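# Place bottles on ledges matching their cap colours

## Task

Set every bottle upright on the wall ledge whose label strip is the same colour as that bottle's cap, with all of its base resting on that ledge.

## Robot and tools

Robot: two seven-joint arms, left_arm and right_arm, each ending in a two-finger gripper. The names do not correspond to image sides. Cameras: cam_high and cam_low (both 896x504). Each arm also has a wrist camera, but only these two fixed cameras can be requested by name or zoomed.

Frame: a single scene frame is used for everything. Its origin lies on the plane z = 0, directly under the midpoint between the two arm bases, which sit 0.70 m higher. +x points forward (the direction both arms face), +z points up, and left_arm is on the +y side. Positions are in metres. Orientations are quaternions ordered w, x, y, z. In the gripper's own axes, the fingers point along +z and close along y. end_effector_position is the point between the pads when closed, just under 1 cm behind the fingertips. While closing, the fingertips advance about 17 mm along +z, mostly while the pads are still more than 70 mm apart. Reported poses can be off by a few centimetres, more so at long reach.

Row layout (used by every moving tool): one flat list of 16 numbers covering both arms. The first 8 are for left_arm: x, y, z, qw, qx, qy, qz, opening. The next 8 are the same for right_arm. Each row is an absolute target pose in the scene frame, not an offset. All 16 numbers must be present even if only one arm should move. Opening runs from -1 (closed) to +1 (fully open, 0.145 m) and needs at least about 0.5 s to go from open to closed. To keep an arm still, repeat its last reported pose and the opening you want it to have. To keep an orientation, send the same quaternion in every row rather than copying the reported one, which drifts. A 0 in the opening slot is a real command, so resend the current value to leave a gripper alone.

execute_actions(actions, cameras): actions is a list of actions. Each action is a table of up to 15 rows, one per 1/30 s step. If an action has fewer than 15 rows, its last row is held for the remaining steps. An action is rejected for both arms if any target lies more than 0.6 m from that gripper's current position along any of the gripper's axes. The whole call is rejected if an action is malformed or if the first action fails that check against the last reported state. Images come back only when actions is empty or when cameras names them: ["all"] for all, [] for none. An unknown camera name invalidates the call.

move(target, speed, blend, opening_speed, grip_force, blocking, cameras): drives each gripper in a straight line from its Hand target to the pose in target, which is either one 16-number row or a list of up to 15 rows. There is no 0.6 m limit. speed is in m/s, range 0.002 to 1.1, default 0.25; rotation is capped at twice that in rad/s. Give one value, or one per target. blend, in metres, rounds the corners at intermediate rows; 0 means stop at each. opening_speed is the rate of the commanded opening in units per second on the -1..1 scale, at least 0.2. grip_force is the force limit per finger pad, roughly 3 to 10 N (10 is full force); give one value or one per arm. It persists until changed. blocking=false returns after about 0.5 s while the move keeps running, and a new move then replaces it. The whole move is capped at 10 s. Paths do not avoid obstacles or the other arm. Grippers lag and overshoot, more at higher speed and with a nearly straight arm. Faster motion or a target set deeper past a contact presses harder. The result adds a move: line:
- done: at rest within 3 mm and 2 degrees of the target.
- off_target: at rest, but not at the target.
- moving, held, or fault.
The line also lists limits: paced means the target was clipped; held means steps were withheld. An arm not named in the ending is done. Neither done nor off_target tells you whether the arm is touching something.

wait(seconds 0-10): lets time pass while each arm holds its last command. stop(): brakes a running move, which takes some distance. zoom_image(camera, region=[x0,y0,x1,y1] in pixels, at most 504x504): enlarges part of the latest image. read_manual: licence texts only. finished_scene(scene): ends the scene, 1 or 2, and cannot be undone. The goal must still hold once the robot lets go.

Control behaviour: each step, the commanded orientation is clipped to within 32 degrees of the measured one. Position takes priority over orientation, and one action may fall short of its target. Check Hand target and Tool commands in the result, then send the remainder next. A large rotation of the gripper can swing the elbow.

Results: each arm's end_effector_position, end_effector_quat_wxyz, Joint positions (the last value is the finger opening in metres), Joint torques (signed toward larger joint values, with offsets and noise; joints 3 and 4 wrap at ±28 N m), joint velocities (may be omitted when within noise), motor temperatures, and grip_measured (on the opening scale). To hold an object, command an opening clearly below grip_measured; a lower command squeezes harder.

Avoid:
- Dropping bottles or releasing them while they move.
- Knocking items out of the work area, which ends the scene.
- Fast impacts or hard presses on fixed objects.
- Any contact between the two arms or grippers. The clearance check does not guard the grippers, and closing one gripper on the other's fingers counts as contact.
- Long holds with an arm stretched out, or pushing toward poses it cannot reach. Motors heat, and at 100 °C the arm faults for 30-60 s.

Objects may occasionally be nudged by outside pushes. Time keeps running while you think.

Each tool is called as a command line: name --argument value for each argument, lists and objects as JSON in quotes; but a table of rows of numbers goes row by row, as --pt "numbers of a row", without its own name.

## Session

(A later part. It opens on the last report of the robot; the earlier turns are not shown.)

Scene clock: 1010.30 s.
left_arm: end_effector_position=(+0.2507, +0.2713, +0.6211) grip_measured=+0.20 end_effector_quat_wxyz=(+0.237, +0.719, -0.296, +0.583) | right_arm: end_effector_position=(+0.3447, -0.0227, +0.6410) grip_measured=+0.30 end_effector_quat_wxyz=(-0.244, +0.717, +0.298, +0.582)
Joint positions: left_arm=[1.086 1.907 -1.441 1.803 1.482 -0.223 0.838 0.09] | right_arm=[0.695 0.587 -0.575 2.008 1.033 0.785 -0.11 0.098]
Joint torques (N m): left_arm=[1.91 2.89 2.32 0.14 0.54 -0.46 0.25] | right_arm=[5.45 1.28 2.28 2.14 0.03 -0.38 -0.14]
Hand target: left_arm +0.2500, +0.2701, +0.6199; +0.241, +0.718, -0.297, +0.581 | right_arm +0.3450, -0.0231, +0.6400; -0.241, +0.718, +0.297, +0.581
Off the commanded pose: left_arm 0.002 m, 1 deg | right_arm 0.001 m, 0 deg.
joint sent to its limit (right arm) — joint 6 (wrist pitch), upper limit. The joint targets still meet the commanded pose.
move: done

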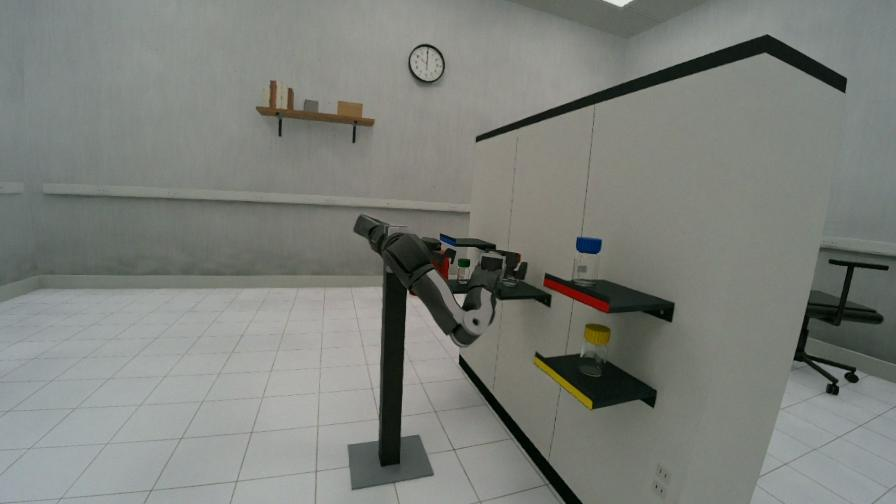

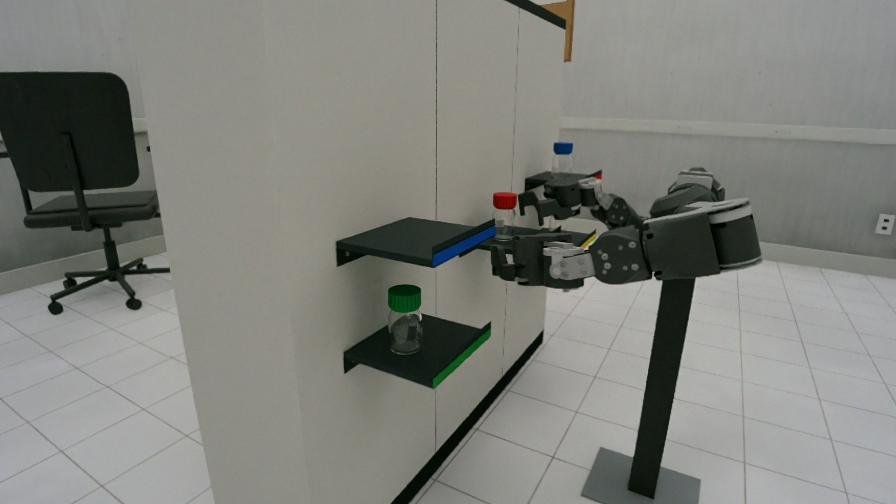

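move --pt "0.25 0.27 0.62 0.2408 0.7180 -0.2974 0.5814 0.2 0.401 0.032 0.636 -0.2408 0.7180 0.2974 0.5814 0.3" --pt "0.25 0.27 0.62 0.2408 0.7180 -0.2974 0.5814 0.2 0.401 0.032 0.636 -0.2408 0.7180 0.2974 0.5814 -0.8" --pt "0.25 0.27 0.62 0.2408 0.7180 -0.2974 0.5814 0.2 0.401 0.032 0.69 -0.2408 0.7180 0.2974 0.5814 -0.8" --pt "0.25 0.27 0.62 0.2408 0.7180 -0.2974 0.5814 0.2 0.265 -0.104 0.70 -0.2408 0.7180 0.2974 0.5814 -0.8" --blend '[0,0,0.01,0]' --speed '[0.1,0.1,0.1,0.12]' --opening_speed 0.8 --cameras '["all"]'

Scene clock: 1030.67 s.
left_arm: end_effector_position=(+0.2507, +0.2713, +0.6211) grip_measured=+0.20 end_effector_quat_wxyz=(+0.237, +0.719, -0.296, +0.583) | right_arm: end_effector_position=(+0.2658, -0.1044, +0.6991) grip_measured=-0.28 end_effector_quat_wxyz=(-0.240, +0.710, +0.301, +0.589)
Joint positions: left_arm=[1.086 1.907 -1.441 1.803 1.482 -0.223 0.838 0.09] | right_arm=[0.379 1.132 0.029 2.344 1.559 0.785 -0.058 0.054]
Joint torques (N m): left_arm=[1.91 2.89 2.33 0.16 0.54 -0.46 0.25] | right_arm=[3.02 3.76 3.44 0.44 0.12 -0.41 0.2]
Hand target: left_arm +0.2500, +0.2701, +0.6199; +0.241, +0.718, -0.297, +0.581 | right_arm +0.2651, -0.1041, +0.6997; -0.242, +0.709, +0.303, +0.589
Off the commanded pose: left_arm 0.002 m, 1 deg | right_arm 0.001 m, 1 deg.
joint sent to its limit (right arm) — joint 5 (forearm roll), upper limit; joint 6 (wrist pitch), upper limit. The joint targets still meet the commanded pose.
move: done

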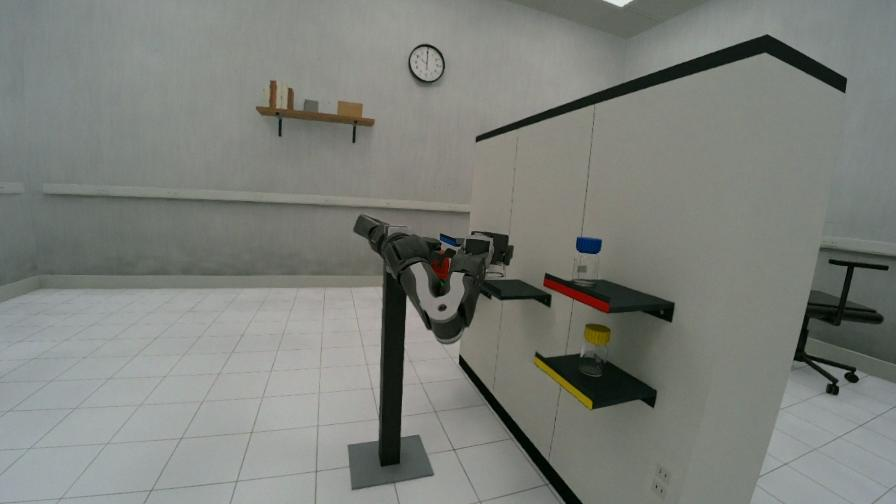

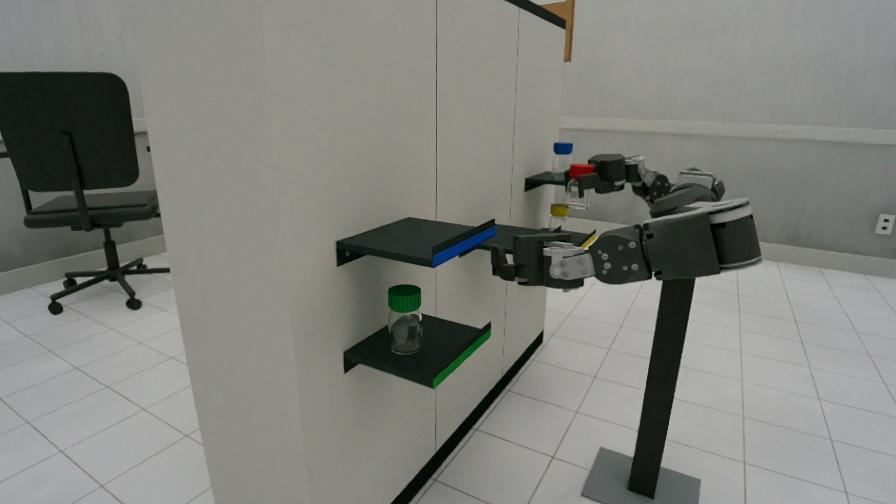

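move --pt "0.25 0.27 0.62 0.2408 0.7180 -0.2974 0.5814 0.2 0.25 -0.25 0.70 -0.2408 0.7180 0.2974 0.5814 -0.8" --pt "0.25 0.27 0.62 0.2408 0.7180 -0.2974 0.5814 0.2 0.24 -0.38 0.74 -0.1093 0.7654 0.1350 0.6197 -0.8" --blend '[0.01,0]' --speed '[0.12,0.12]' --cameras '["cam_high"]'

Scene clock: 1043.80 s.
left_arm: end_effector_position=(+0.2507, +0.2713, +0.6211) grip_measured=+0.20 end_effector_quat_wxyz=(+0.237, +0.719, -0.296, +0.583) | right_arm: end_effector_position=(+0.2399, -0.3803, +0.7372) grip_measured=-0.28 end_effector_quat_wxyz=(-0.111, +0.767, +0.135, +0.617)
Joint positions: left_arm=[1.086 1.907 -1.441 1.803 1.482 -0.223 0.838 0.09] | right_arm=[-0.858 1.181 1.561 1.59 1.051 0.785 0.966 0.054]
Joint torques (N m): left_arm=[1.91 2.89 2.33 0.16 0.54 -0.46 0.24] | right_arm=[1.33 6.76 4.55 1.13 0.55 -0.11 -0.11]
Hand target: left_arm +0.2500, +0.2701, +0.6199; +0.241, +0.718, -0.297, +0.581 | right_arm +0.2400, -0.3800, +0.7400; -0.109, +0.765, +0.135, +0.620
Off the commanded pose: left_arm 0.002 m, 1 deg | right_arm 0.003 m, 0 deg.
joint sent to its limit (right arm) — joint 3 (upper arm roll), upper limit; joint 6 (wrist pitch), upper limit. The joint targets still meet the commanded pose.
move: done
Images, in order (width x height): cam_high 896x504.

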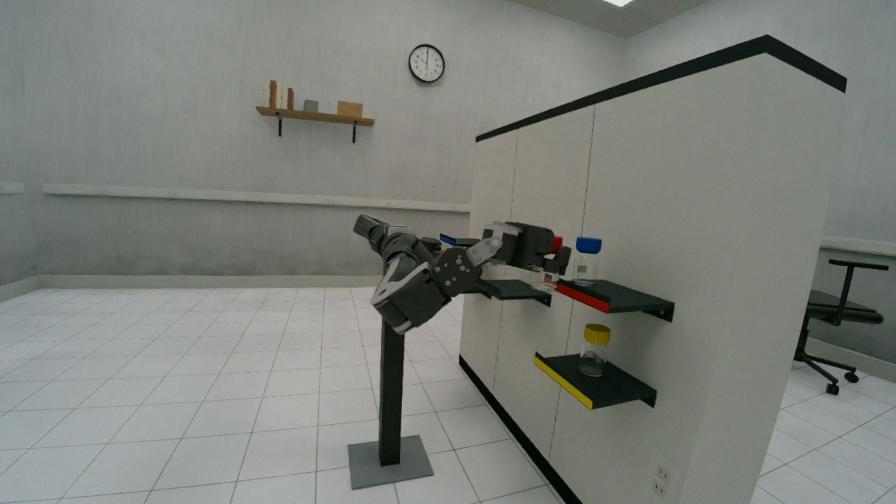

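move --pt "0.25 0.27 0.62 0.2408 0.7180 -0.2974 0.5814 0.2 0.245 -0.41 0.783 -0.1093 0.7654 0.1350 0.6197 -0.8" --pt "0.25 0.27 0.62 0.2408 0.7180 -0.2974 0.5814 0.2 0.255 -0.435 0.783 0 0.7772 0 0.6293 -0.8" --pt "0.25 0.27 0.62 0.2408 0.7180 -0.2974 0.5814 0.2 0.394 -0.432 0.783 0 0.7772 0 0.6293 -0.8" --blend '[0.01,0.01,0]' --speed '[0.12,0.12,0.12]' --cameras '["all"]'

zoom_image --camera "cam_high" --region '[500, 190, 700, 350]'

zoom_image --camera "cam_low" --region '[500, 110, 640, 220]'

Scene clock: 1062.87 s.
left_arm: end_effector_position=(+0.2507, +0.2713, +0.6211) grip_measured=+0.20 end_effector_quat_wxyz=(+0.237, +0.719, -0.296, +0.583) | right_arm: end_effector_position=(+0.3939, -0.4330, +0.7795) grip_measured=-0.28 end_effector_quat_wxyz=(+0.002, +0.782, -0.003, +0.623)
Joint positions: left_arm=[1.086 1.907 -1.441 1.803 1.482 -0.223 0.838 0.09] | right_arm=[-1.087 1.838 1.551 0.992 1.329 0.653 0.389 0.054]
Joint torques (N m): left_arm=[1.91 2.89 2.33 0.16 0.54 -0.46 0.25] | right_arm=[4.89 4.39 4.22 0.75 0.39 -0.72 0.18]
Hand target: left_arm +0.2500, +0.2701, +0.6199; +0.241, +0.718, -0.297, +0.581 | right_arm +0.3940, -0.4320, +0.7830; +0.000, +0.777, +0.000, +0.629
Off the commanded pose: left_arm 0.002 m, 1 deg | right_arm 0.004 m, 1 deg.
move: off_target (right_arm)

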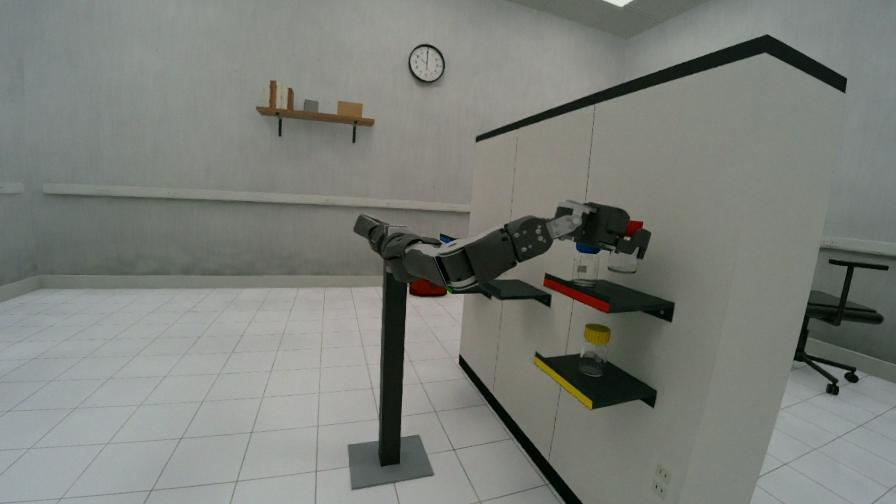

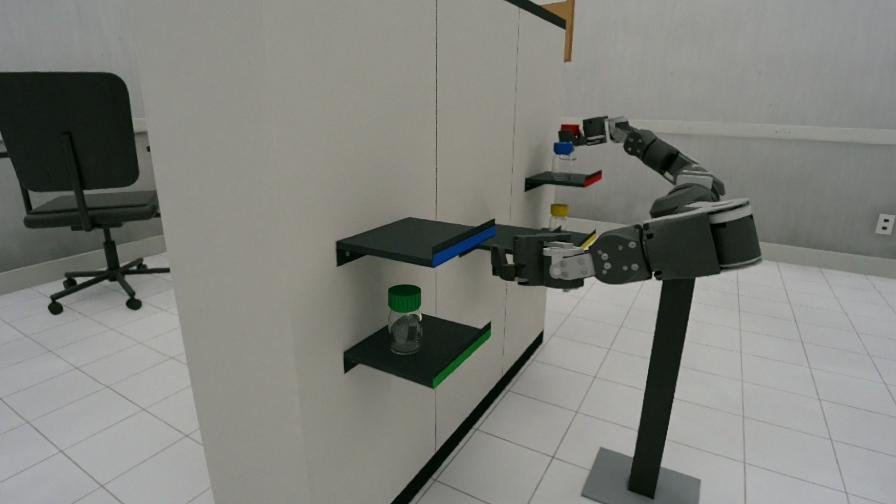

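Scaled by 2.520 from the camera's 896x504 image, which has a finer 1280x720 frame.

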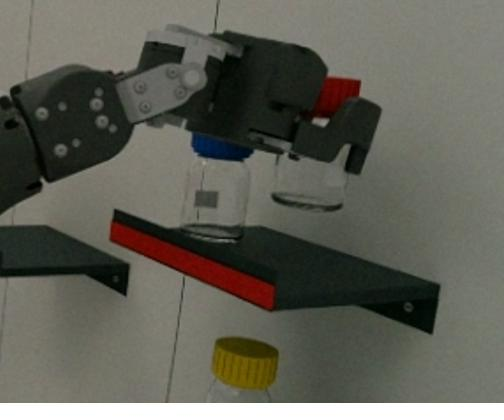

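Scaled by 3.600 from the camera's 896x504 image, which has a finer 1280x720 frame.

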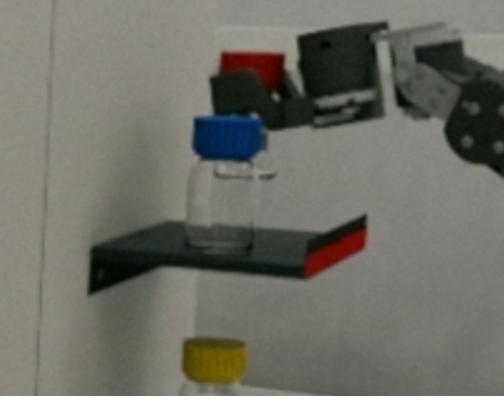

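move --pt "0.25 0.27 0.62 0.2408 0.7180 -0.2974 0.5814 0.2 0.394 -0.435 0.740 0 0.7772 0 0.6293 -0.8" --pt "0.25 0.27 0.62 0.2408 0.7180 -0.2974 0.5814 0.2 0.394 -0.435 0.729 0 0.7772 0 0.6293 -0.8" --speed '[0.06,0.02]' --cameras '["all"]'

zoom_image --camera "cam_high" --region '[500, 190, 700, 350]'

zoom_image --camera "cam_low" --region '[500, 110, 640, 220]'

Scene clock: 1073.40 s.
left_arm: end_effector_position=(+0.2507, +0.2713, +0.6211) grip_measured=+0.20 end_effector_quat_wxyz=(+0.237, +0.719, -0.296, +0.583) | right_arm: end_effector_position=(+0.3939, -0.4345, +0.7307) grip_measured=-0.28 end_effector_quat_wxyz=(-0.001, +0.776, +0.001, +0.630)
Joint positions: left_arm=[1.086 1.907 -1.441 1.803 1.482 -0.223 0.838 0.09] | right_arm=[-1.274 1.743 1.551 1.093 1.417 0.46 0.346 0.054]
Joint torques (N m): left_arm=[1.91 2.89 2.32 0.16 0.55 -0.46 0.25] | right_arm=[3.73 2.62 3.54 0.87 0.37 -0.48 -0.14]
Hand target: left_arm +0.2500, +0.2701, +0.6199; +0.241, +0.718, -0.297, +0.581 | right_arm +0.3940, -0.4350, +0.7290; +0.000, +0.777, +0.000, +0.629
Off the commanded pose: left_arm 0.002 m, 1 deg | right_arm 0.002 m, 0 deg.
move: done

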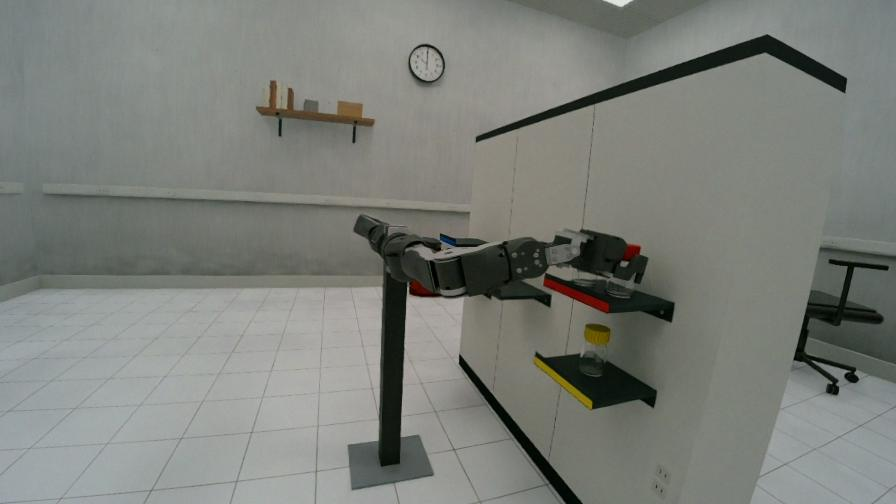

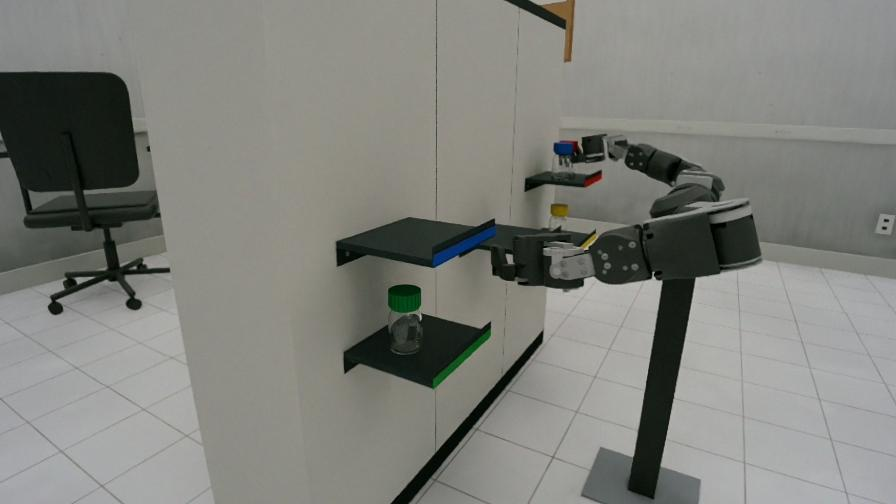

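Scaled by 2.520 from the camera's 896x504 image, which has a finer 1280x720 frame.

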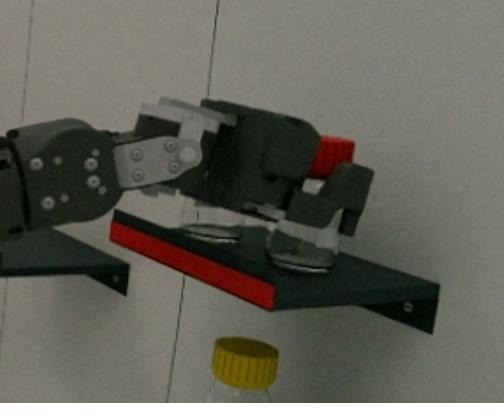

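Scaled by 3.600 from the camera's 896x504 image, which has a finer 1280x720 frame.

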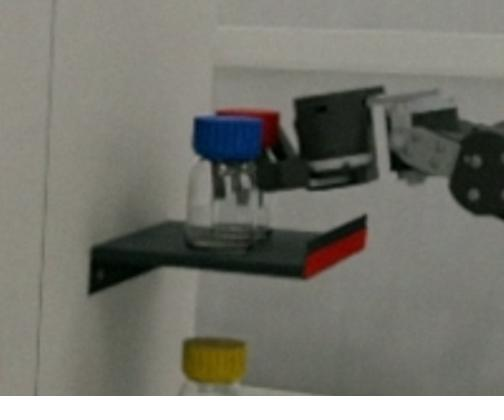

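move --pt "0.25 0.27 0.62 0.2408 0.7180 -0.2974 0.5814 0.2 0.394 -0.435 0.724 0 0.7772 0 0.6293 -0.8" --speed '[0.02]'

Scene clock: 1078.93 s.
left_arm: end_effector_position=(+0.2507, +0.2713, +0.6211) grip_measured=+0.20 end_effector_quat_wxyz=(+0.237, +0.719, -0.296, +0.583) | right_arm: end_effector_position=(+0.3939, -0.4345, +0.7305) grip_measured=-0.28 end_effector_quat_wxyz=(-0.002, +0.770, +0.002, +0.638)
Joint positions: left_arm=[1.086 1.907 -1.441 1.803 1.482 -0.223 0.838 0.09] | right_arm=[-1.286 1.737 1.551 1.101 1.429 0.431 0.341 0.054]
Joint torques (N m): left_arm=[1.91 2.89 2.33 0.16 0.54 -0.46 0.25] | right_arm=[2.91 2.52 2.51 0.88 0.28 -0.17 -0.15]
Hand target: left_arm +0.2500, +0.2701, +0.6199; +0.241, +0.718, -0.297, +0.581 | right_arm +0.3939, -0.4350, +0.7241; +0.000, +0.777, +0.000, +0.629
Off the commanded pose: left_arm 0.002 m, 1 deg | right_arm 0.007 m, 1 deg.
move: off_target (right_arm)

move --pt "0.25 0.27 0.62 0.2408 0.7180 -0.2974 0.5814 0.2 0.394 -0.435 0.729 0 0.7772 0 0.6293 -0.8" --pt "0.25 0.27 0.62 0.2408 0.7180 -0.2974 0.5814 0.2 0.394 -0.435 0.729 0 0.7772 0 0.6293 0.0" --pt "0.25 0.27 0.62 0.2408 0.7180 -0.2974 0.5814 0.2 0.255 -0.435 0.745 0 0.7772 0 0.6293 0.0" --pt "0.25 0.27 0.62 0.2408 0.7180 -0.2974 0.5814 0.2 0.255 -0.33 0.735 0 0.7772 0 0.6293 0.0" --pt "0.25 0.27 0.62 0.2408 0.7180 -0.2974 0.5814 0.2 0.325 -0.327 0.735 0 0.7772 0 0.6293 0.0" --blend '[0,0,0.01,0.01,0]' --speed '[0.03,0.1,0.12,0.15,0.12]' --opening_speed 0.7 --cameras '["all"]'

zoom_image --camera "cam_high" --region '[500, 190, 700, 350]'

zoom_image --camera "cam_low" --region '[500, 110, 640, 220]'

Scene clock: 1099.63 s.
left_arm: end_effector_position=(+0.2507, +0.2713, +0.6211) grip_measured=+0.20 end_effector_quat_wxyz=(+0.237, +0.719, -0.296, +0.583) | right_arm: end_effector_position=(+0.3249, -0.3268, +0.7363) grip_measured=+0.00 end_effector_quat_wxyz=(+0.000, +0.771, +0.008, +0.637)
Joint positions: left_arm=[1.086 1.907 -1.441 1.803 1.482 -0.223 0.838 0.09] | right_arm=[-0.182 1.332 0.745 1.919 1.559 0.785 -0.236 0.076]
Joint torques (N m): left_arm=[1.91 2.89 2.32 0.16 0.54 -0.46 0.25] | right_arm=[2.97 6.47 2.74 0.66 0.06 -0.4 -0.19]
Hand target: left_arm +0.2500, +0.2701, +0.6199; +0.241, +0.718, -0.297, +0.581 | right_arm +0.3251, -0.3272, +0.7349; +0.001, +0.772, +0.006, +0.636
Off the commanded pose: left_arm 0.002 m, 1 deg | right_arm 0.001 m, 1 deg.
joint sent to its limit (right arm) — joint 5 (forearm roll), upper limit; joint 6 (wrist pitch), upper limit. The joint targets still meet the commanded pose.
move: done

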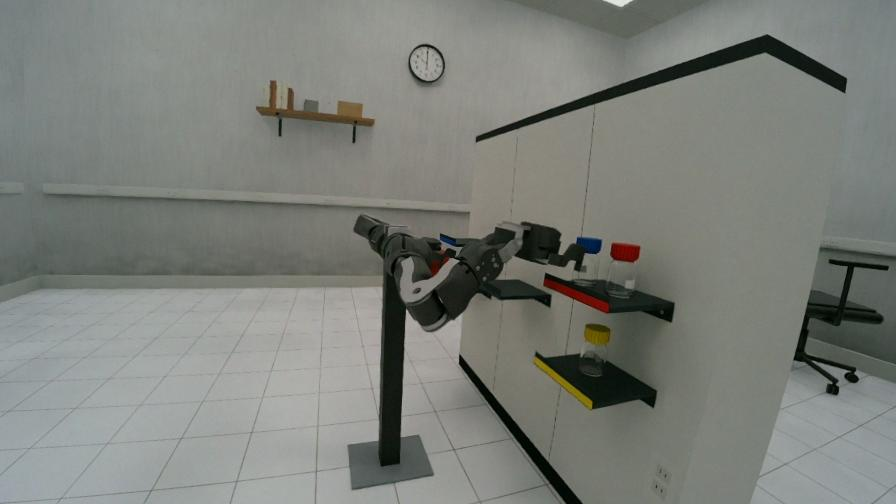

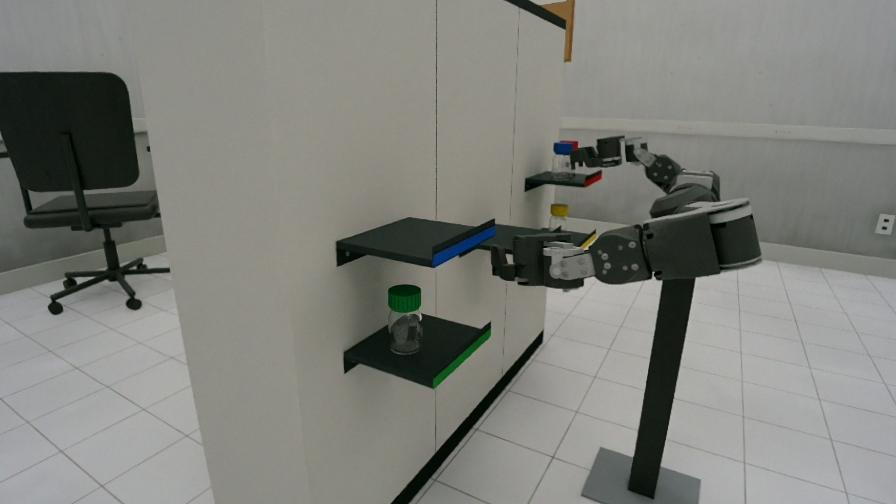

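Scaled by 2.520 from the camera's 896x504 image, which has a finer 1280x720 frame.

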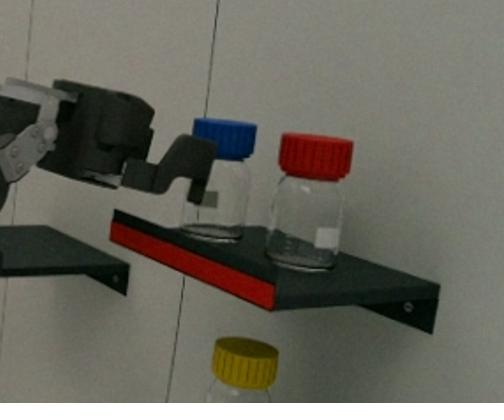

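Scaled by 3.600 from the camera's 896x504 image, which has a finer 1280x720 frame.

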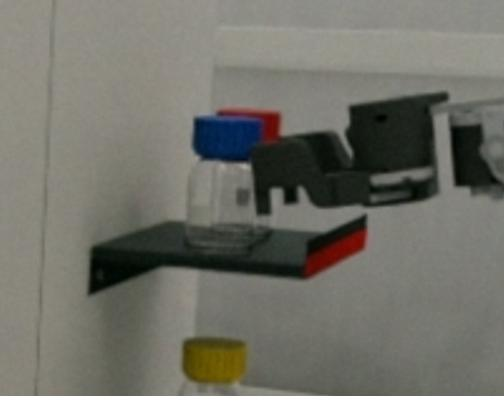

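move --pt "0.25 0.27 0.62 0.2408 0.7180 -0.2974 0.5814 0.2 0.380 -0.325 0.732 0 0.7772 0 0.6293 0.0" --pt "0.25 0.27 0.62 0.2408 0.7180 -0.2974 0.5814 0.2 0.380 -0.325 0.732 0 0.7772 0 0.6293 -0.8" --pt "0.25 0.27 0.62 0.2408 0.7180 -0.2974 0.5814 0.2 0.380 -0.325 0.782 0 0.7772 0 0.6293 -0.8" --speed '[0.1,0.1,0.08]' --opening_speed 0.7 --cameras '["all"]'

zoom_image --camera "cam_high" --region '[500, 190, 700, 350]'

zoom_image --camera "cam_low" --region '[500, 110, 640, 220]'

Scene clock: 1122.90 s.
left_arm: end_effector_position=(+0.2507, +0.2713, +0.6211) grip_measured=+0.20 end_effector_quat_wxyz=(+0.237, +0.719, -0.296, +0.583) | right_arm: end_effector_position=(+0.3803, -0.3257, +0.7817) grip_measured=-0.25 end_effector_quat_wxyz=(+0.004, +0.764, +0.011, +0.645)
Joint positions: left_arm=[1.086 1.907 -1.441 1.803 1.482 -0.223 0.838 0.09] | right_arm=[1.331 1.345 -0.724 1.613 1.559 0.785 -0.239 0.057]
Joint torques (N m): left_arm=[1.91 2.89 2.32 0.14 0.54 -0.46 0.25] | right_arm=[5.31 1.83 3.06 0.39 0.02 -0.41 0.18]
Hand target: left_arm +0.2500, +0.2701, +0.6199; +0.241, +0.718, -0.297, +0.581 | right_arm +0.3801, -0.3252, +0.7819; +0.003, +0.765, +0.013, +0.644
Off the commanded pose: left_arm 0.002 m, 1 deg | right_arm 0.001 m, 3 deg.
joint sent to its limit (right arm) — joint 5 (forearm roll), upper limit; joint 6 (wrist pitch), upper limit. The joint targets are off in orientation, not in position.
move: off_target (right_arm)

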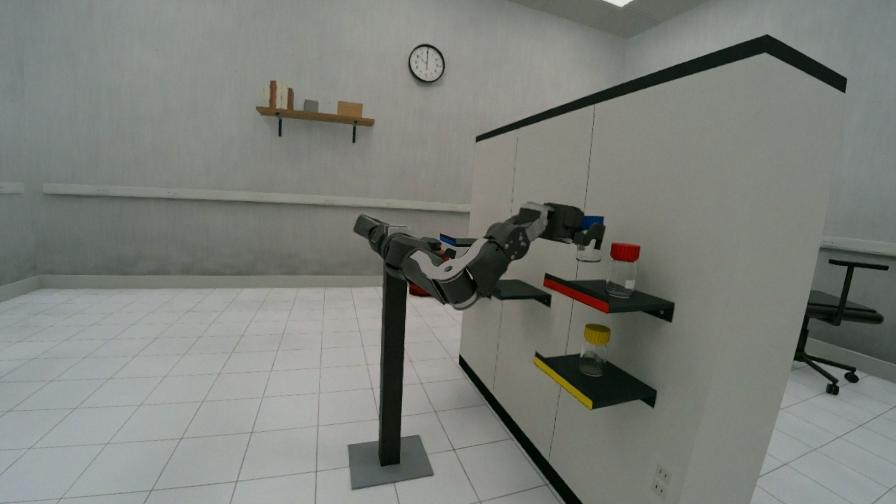

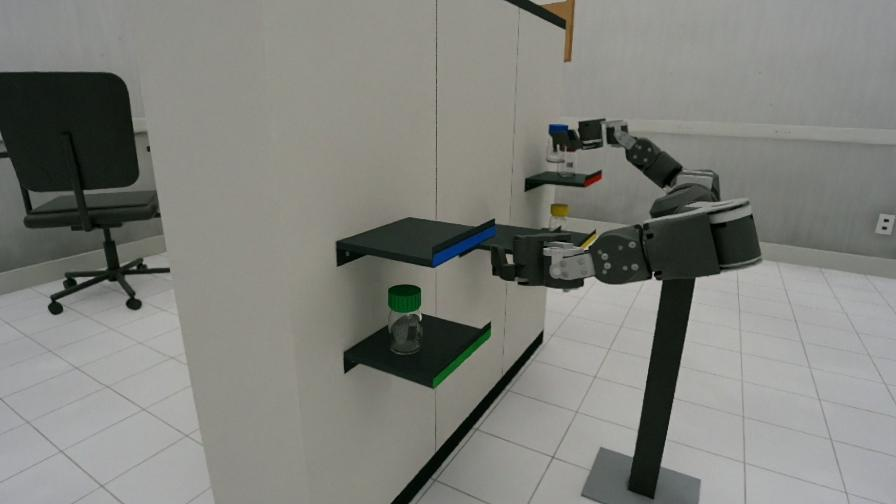

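Scaled by 2.520 from the camera's 896x504 image, which has a finer 1280x720 frame.

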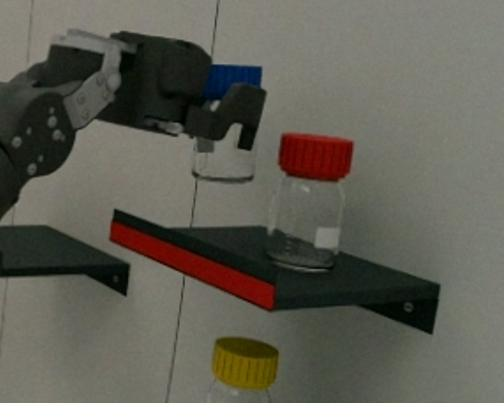

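Scaled by 3.600 from the camera's 896x504 image, which has a finer 1280x720 frame.

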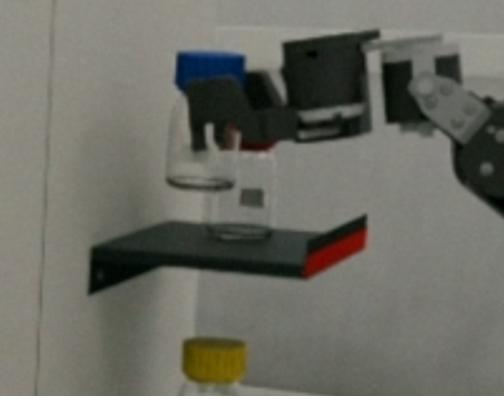

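move --pt "0.25 0.27 0.62 0.2408 0.7180 -0.2974 0.5814 0.2 0.25 -0.327 0.782 0 0.7772 0 0.6293 -0.8" --pt "0.25 0.27 0.62 0.2408 0.7180 -0.2974 0.5814 0.2 0.25 -0.24 0.73 -0.2408 0.7180 0.2974 0.5814 -0.8" --pt "0.25 0.27 0.62 0.2408 0.7180 -0.2974 0.5814 0.2 0.265 -0.104 0.70 -0.2408 0.7180 0.2974 0.5814 -0.8" --pt "0.25 0.27 0.62 0.2408 0.7180 -0.2974 0.5814 0.2 0.401 0.032 0.685 -0.2408 0.7180 0.2974 0.5814 -0.8" --speed '[0.12,0.12,0.12,0.12]' --blend '[0.01,0.02,0.02,0]' --cameras '["all"]'

zoom_image --camera "cam_high" --region '[455, 215, 555, 305]'

zoom_image --camera "cam_low" --region '[430, 160, 550, 260]'

Scene clock: 1150.77 s.
left_arm: end_effector_position=(+0.2507, +0.2713, +0.6211) grip_measured=+0.20 end_effector_quat_wxyz=(+0.237, +0.719, -0.296, +0.583) | right_arm: end_effector_position=(+0.4012, +0.0313, +0.6816) grip_measured=-0.27 end_effector_quat_wxyz=(-0.238, +0.723, +0.298, +0.577)
Joint positions: left_arm=[1.086 1.907 -1.441 1.803 1.482 -0.223 0.838 0.09] | right_arm=[1.195 0.432 -0.948 1.635 1.29 0.671 -0.268 0.055]
Joint torques (N m): left_arm=[1.91 2.89 2.32 0.16 0.54 -0.46 0.25] | right_arm=[7.32 -0.28 4.49 1.83 -0.14 -0.75 0.18]
Hand target: left_arm +0.2500, +0.2701, +0.6199; +0.241, +0.718, -0.297, +0.581 | right_arm +0.4009, +0.0320, +0.6851; -0.241, +0.718, +0.298, +0.581
Off the commanded pose: left_arm 0.002 m, 1 deg | right_arm 0.003 m, 1 deg.
move: done

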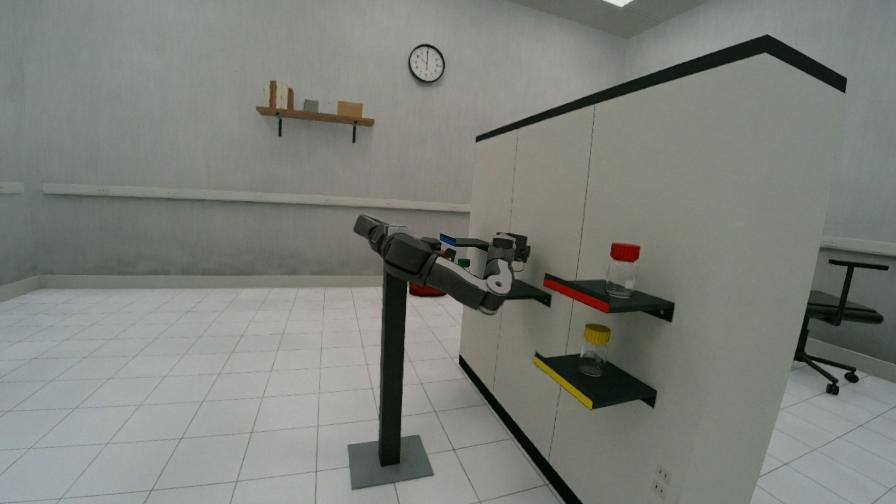

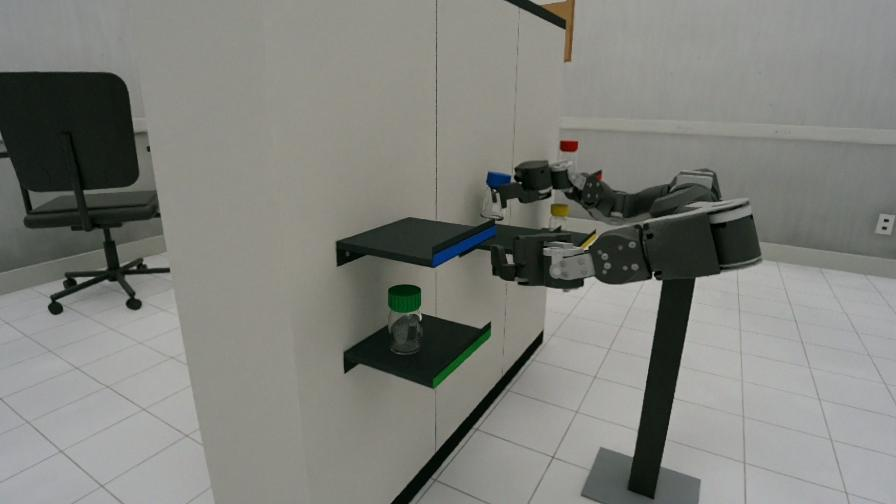

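Scaled by 5.040 from the camera's 896x504 image, which has a finer 1280x720 frame.

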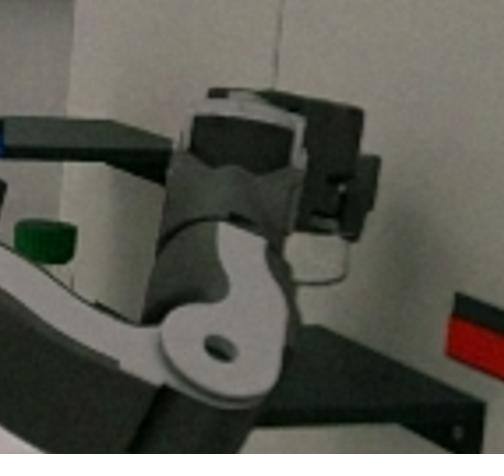

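Scaled by 4.200 from the camera's 896x504 image, which has a finer 1280x720 frame.

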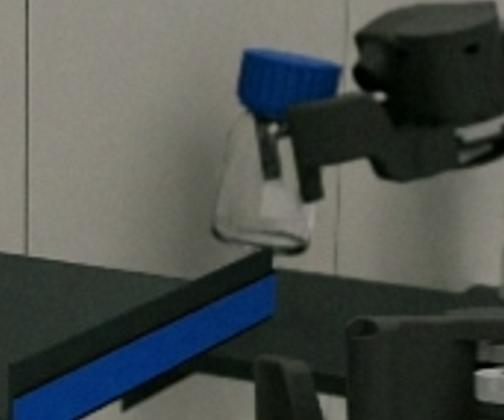

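move --pt "0.25 0.27 0.62 0.2408 0.7180 -0.2974 0.5814 0.2 0.401 0.032 0.65 -0.2408 0.7180 0.2974 0.5814 -0.8" --pt "0.25 0.27 0.62 0.2408 0.7180 -0.2974 0.5814 0.2 0.401 0.032 0.638 -0.2408 0.7180 0.2974 0.5814 -0.8" --speed '[0.05,0.02]' --blend '[0.003,0]' --cameras '["all"]'

zoom_image --camera "cam_low" --region '[430, 160, 550, 260]'

Scene clock: 1167.67 s.
left_arm: end_effector_position=(+0.2507, +0.2713, +0.6211) grip_measured=+0.20 end_effector_quat_wxyz=(+0.237, +0.719, -0.296, +0.583) | right_arm: end_effector_position=(+0.4012, +0.0309, +0.6374) grip_measured=-0.27 end_effector_quat_wxyz=(-0.238, +0.721, +0.297, +0.579)
Joint positions: left_arm=[1.086 1.907 -1.441 1.803 1.482 -0.223 0.838 0.09] | right_arm=[1.05 0.441 -0.965 1.636 1.141 0.569 -0.202 0.055]
Joint torques (N m): left_arm=[1.91 2.89 2.32 0.16 0.54 -0.46 0.25] | right_arm=[6.63 -0.54 3.74 1.84 -0.09 -0.72 0.19]
Hand target: left_arm +0.2500, +0.2701, +0.6199; +0.241, +0.718, -0.297, +0.581 | right_arm +0.4010, +0.0320, +0.6380; -0.241, +0.718, +0.297, +0.581
Off the commanded pose: left_arm 0.002 m, 1 deg | right_arm 0.001 m, 1 deg.
move: done

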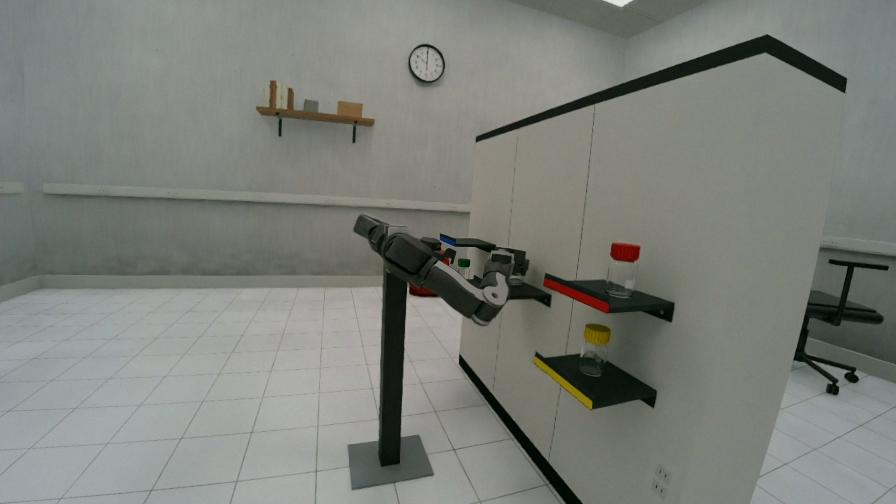

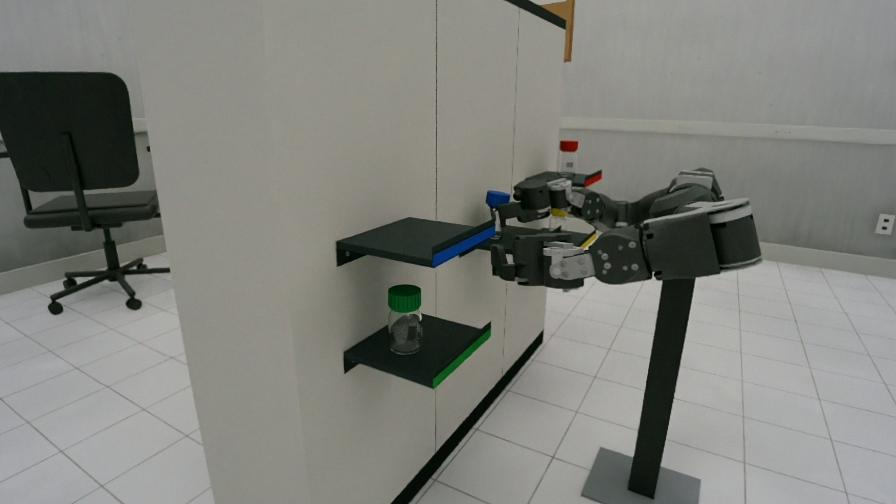

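Scaled by 4.200 from the camera's 896x504 image, which has a finer 1280x720 frame.

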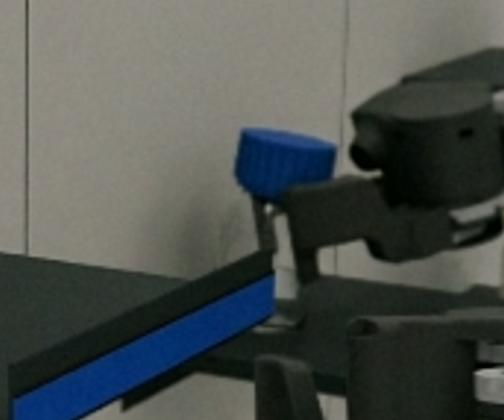

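move --target '[0.25,0.27,0.62,0.2408,0.7180,-0.2974,0.5814,0.2,0.401,0.032,0.626,-0.2408,0.7180,0.2974,0.5814,-0.8]' --speed 0.02 --cameras '["cam_low"]'

zoom_image --camera "cam_low" --region '[450, 170, 530, 250]'

Scene clock: 1175.70 s.
left_arm: end_effector_position=(+0.2507, +0.2713, +0.6211) grip_measured=+0.20 end_effector_quat_wxyz=(+0.237, +0.719, -0.296, +0.583) | right_arm: end_effector_position=(+0.4026, +0.0313, +0.6359) grip_measured=-0.27 end_effector_quat_wxyz=(-0.242, +0.709, +0.292, +0.595)
Joint positions: left_arm=[1.086 1.907 -1.441 1.803 1.482 -0.223 0.838 0.09] | right_arm=[1.03 0.445 -0.976 1.632 1.112 0.505 -0.192 0.055]
Joint torques (N m): left_arm=[1.91 2.89 2.33 0.14 0.54 -0.46 0.25] | right_arm=[5.31 0.36 1.42 1.26 0.16 -0.02 0.21]
Hand target: left_arm +0.2500, +0.2701, +0.6199; +0.241, +0.718, -0.297, +0.581 | right_arm +0.4009, +0.0319, +0.6260; -0.241, +0.718, +0.297, +0.581
Off the commanded pose: left_arm 0.002 m, 1 deg | right_arm 0.010 m, 2 deg.
move: off_target (right_arm)
Images, in order (width x height): cam_low 896x504.

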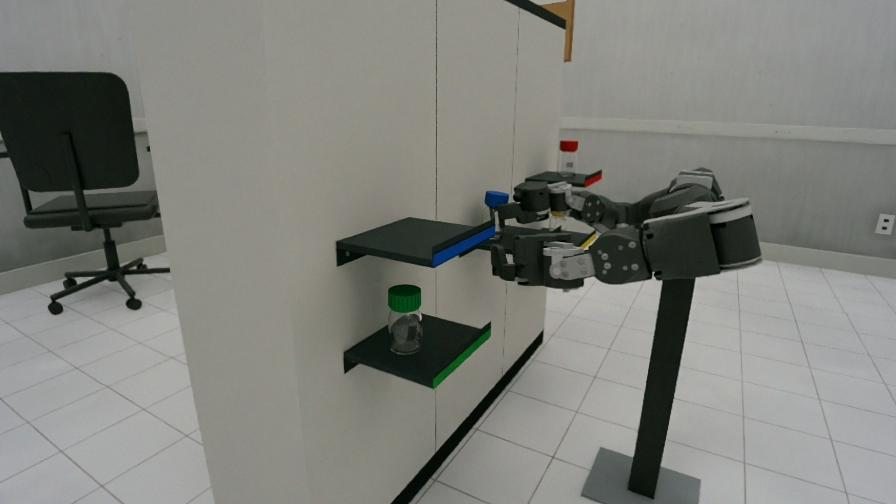

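Scaled by 6.300 from the camera's 896x504 image, which has a finer 1280x720 frame.

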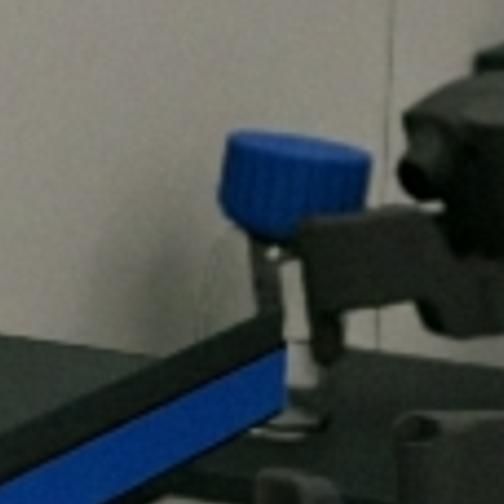

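move --pt "0.25 0.27 0.62 0.2408 0.7180 -0.2974 0.5814 0.2 0.401 0.032 0.640 -0.2195 0.7568 0.3135 0.5299 -0.8" --pt "0.25 0.27 0.62 0.2408 0.7180 -0.2974 0.5814 0.2 0.401 0.032 0.632 -0.2195 0.7568 0.3135 0.5299 -0.8" --speed '[0.03,0.02]' --cameras '["cam_low","cam_high"]'

zoom_image --camera "cam_low" --region '[450, 170, 530, 250]'

zoom_image --camera "cam_high" --region '[455, 225, 555, 305]'

Scene clock: 1191.50 s.
left_arm: end_effector_position=(+0.2507, +0.2713, +0.6211) grip_measured=+0.20 end_effector_quat_wxyz=(+0.237, +0.719, -0.296, +0.583) | right_arm: end_effector_position=(+0.4011, +0.0321, +0.6358) grip_measured=-0.27 end_effector_quat_wxyz=(-0.221, +0.755, +0.312, +0.533)
Joint positions: left_arm=[1.086 1.907 -1.441 1.803 1.482 -0.223 0.838 0.09] | right_arm=[1.124 0.419 -0.977 1.607 1.236 0.715 -0.243 0.055]
Joint torques (N m): left_arm=[1.91 2.89 2.33 0.16 0.54 -0.46 0.25] | right_arm=[6.24 0.22 2.51 1.63 -0.11 -0.46 0.1]
Hand target: left_arm +0.2500, +0.2701, +0.6199; +0.241, +0.718, -0.297, +0.581 | right_arm +0.4009, +0.0321, +0.6320; -0.220, +0.757, +0.314, +0.530
Off the commanded pose: left_arm 0.002 m, 1 deg | right_arm 0.004 m, 0 deg.
move: off_target (right_arm)

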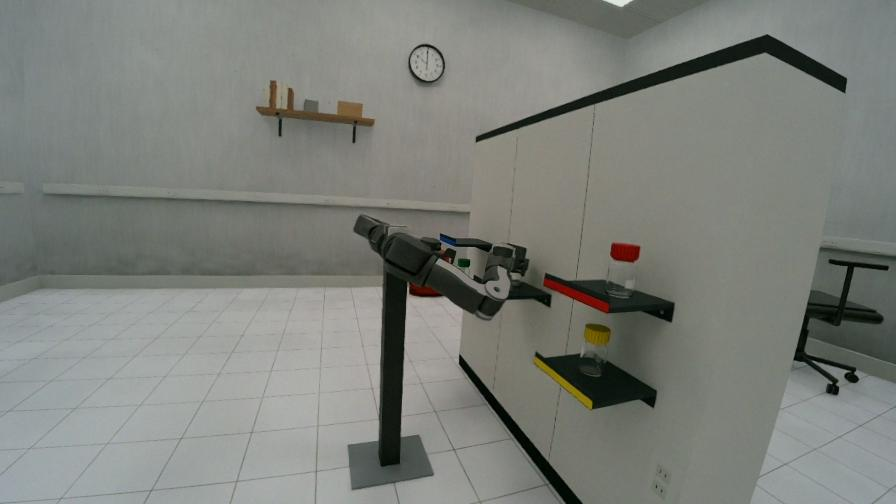

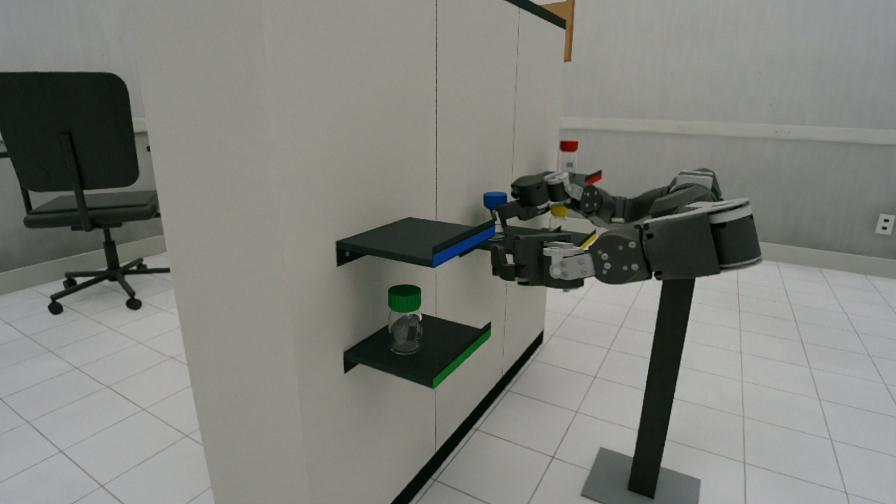

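Scaled by 6.300 from the camera's 896x504 image, which has a finer 1280x720 frame.

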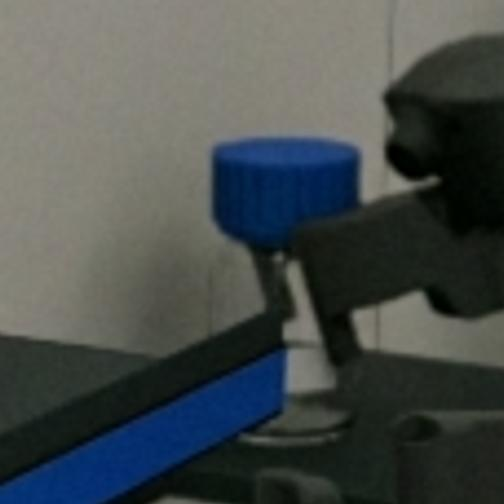

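Scaled by 5.040 from the camera's 896x504 image, which has a finer 1280x720 frame.

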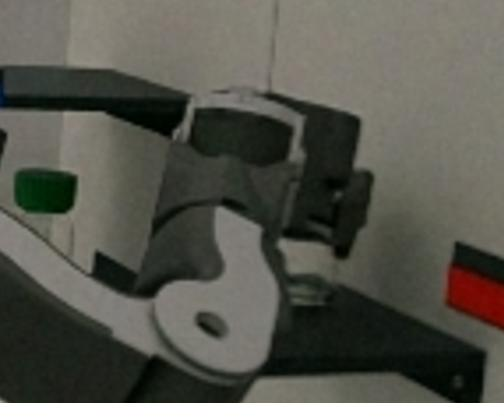

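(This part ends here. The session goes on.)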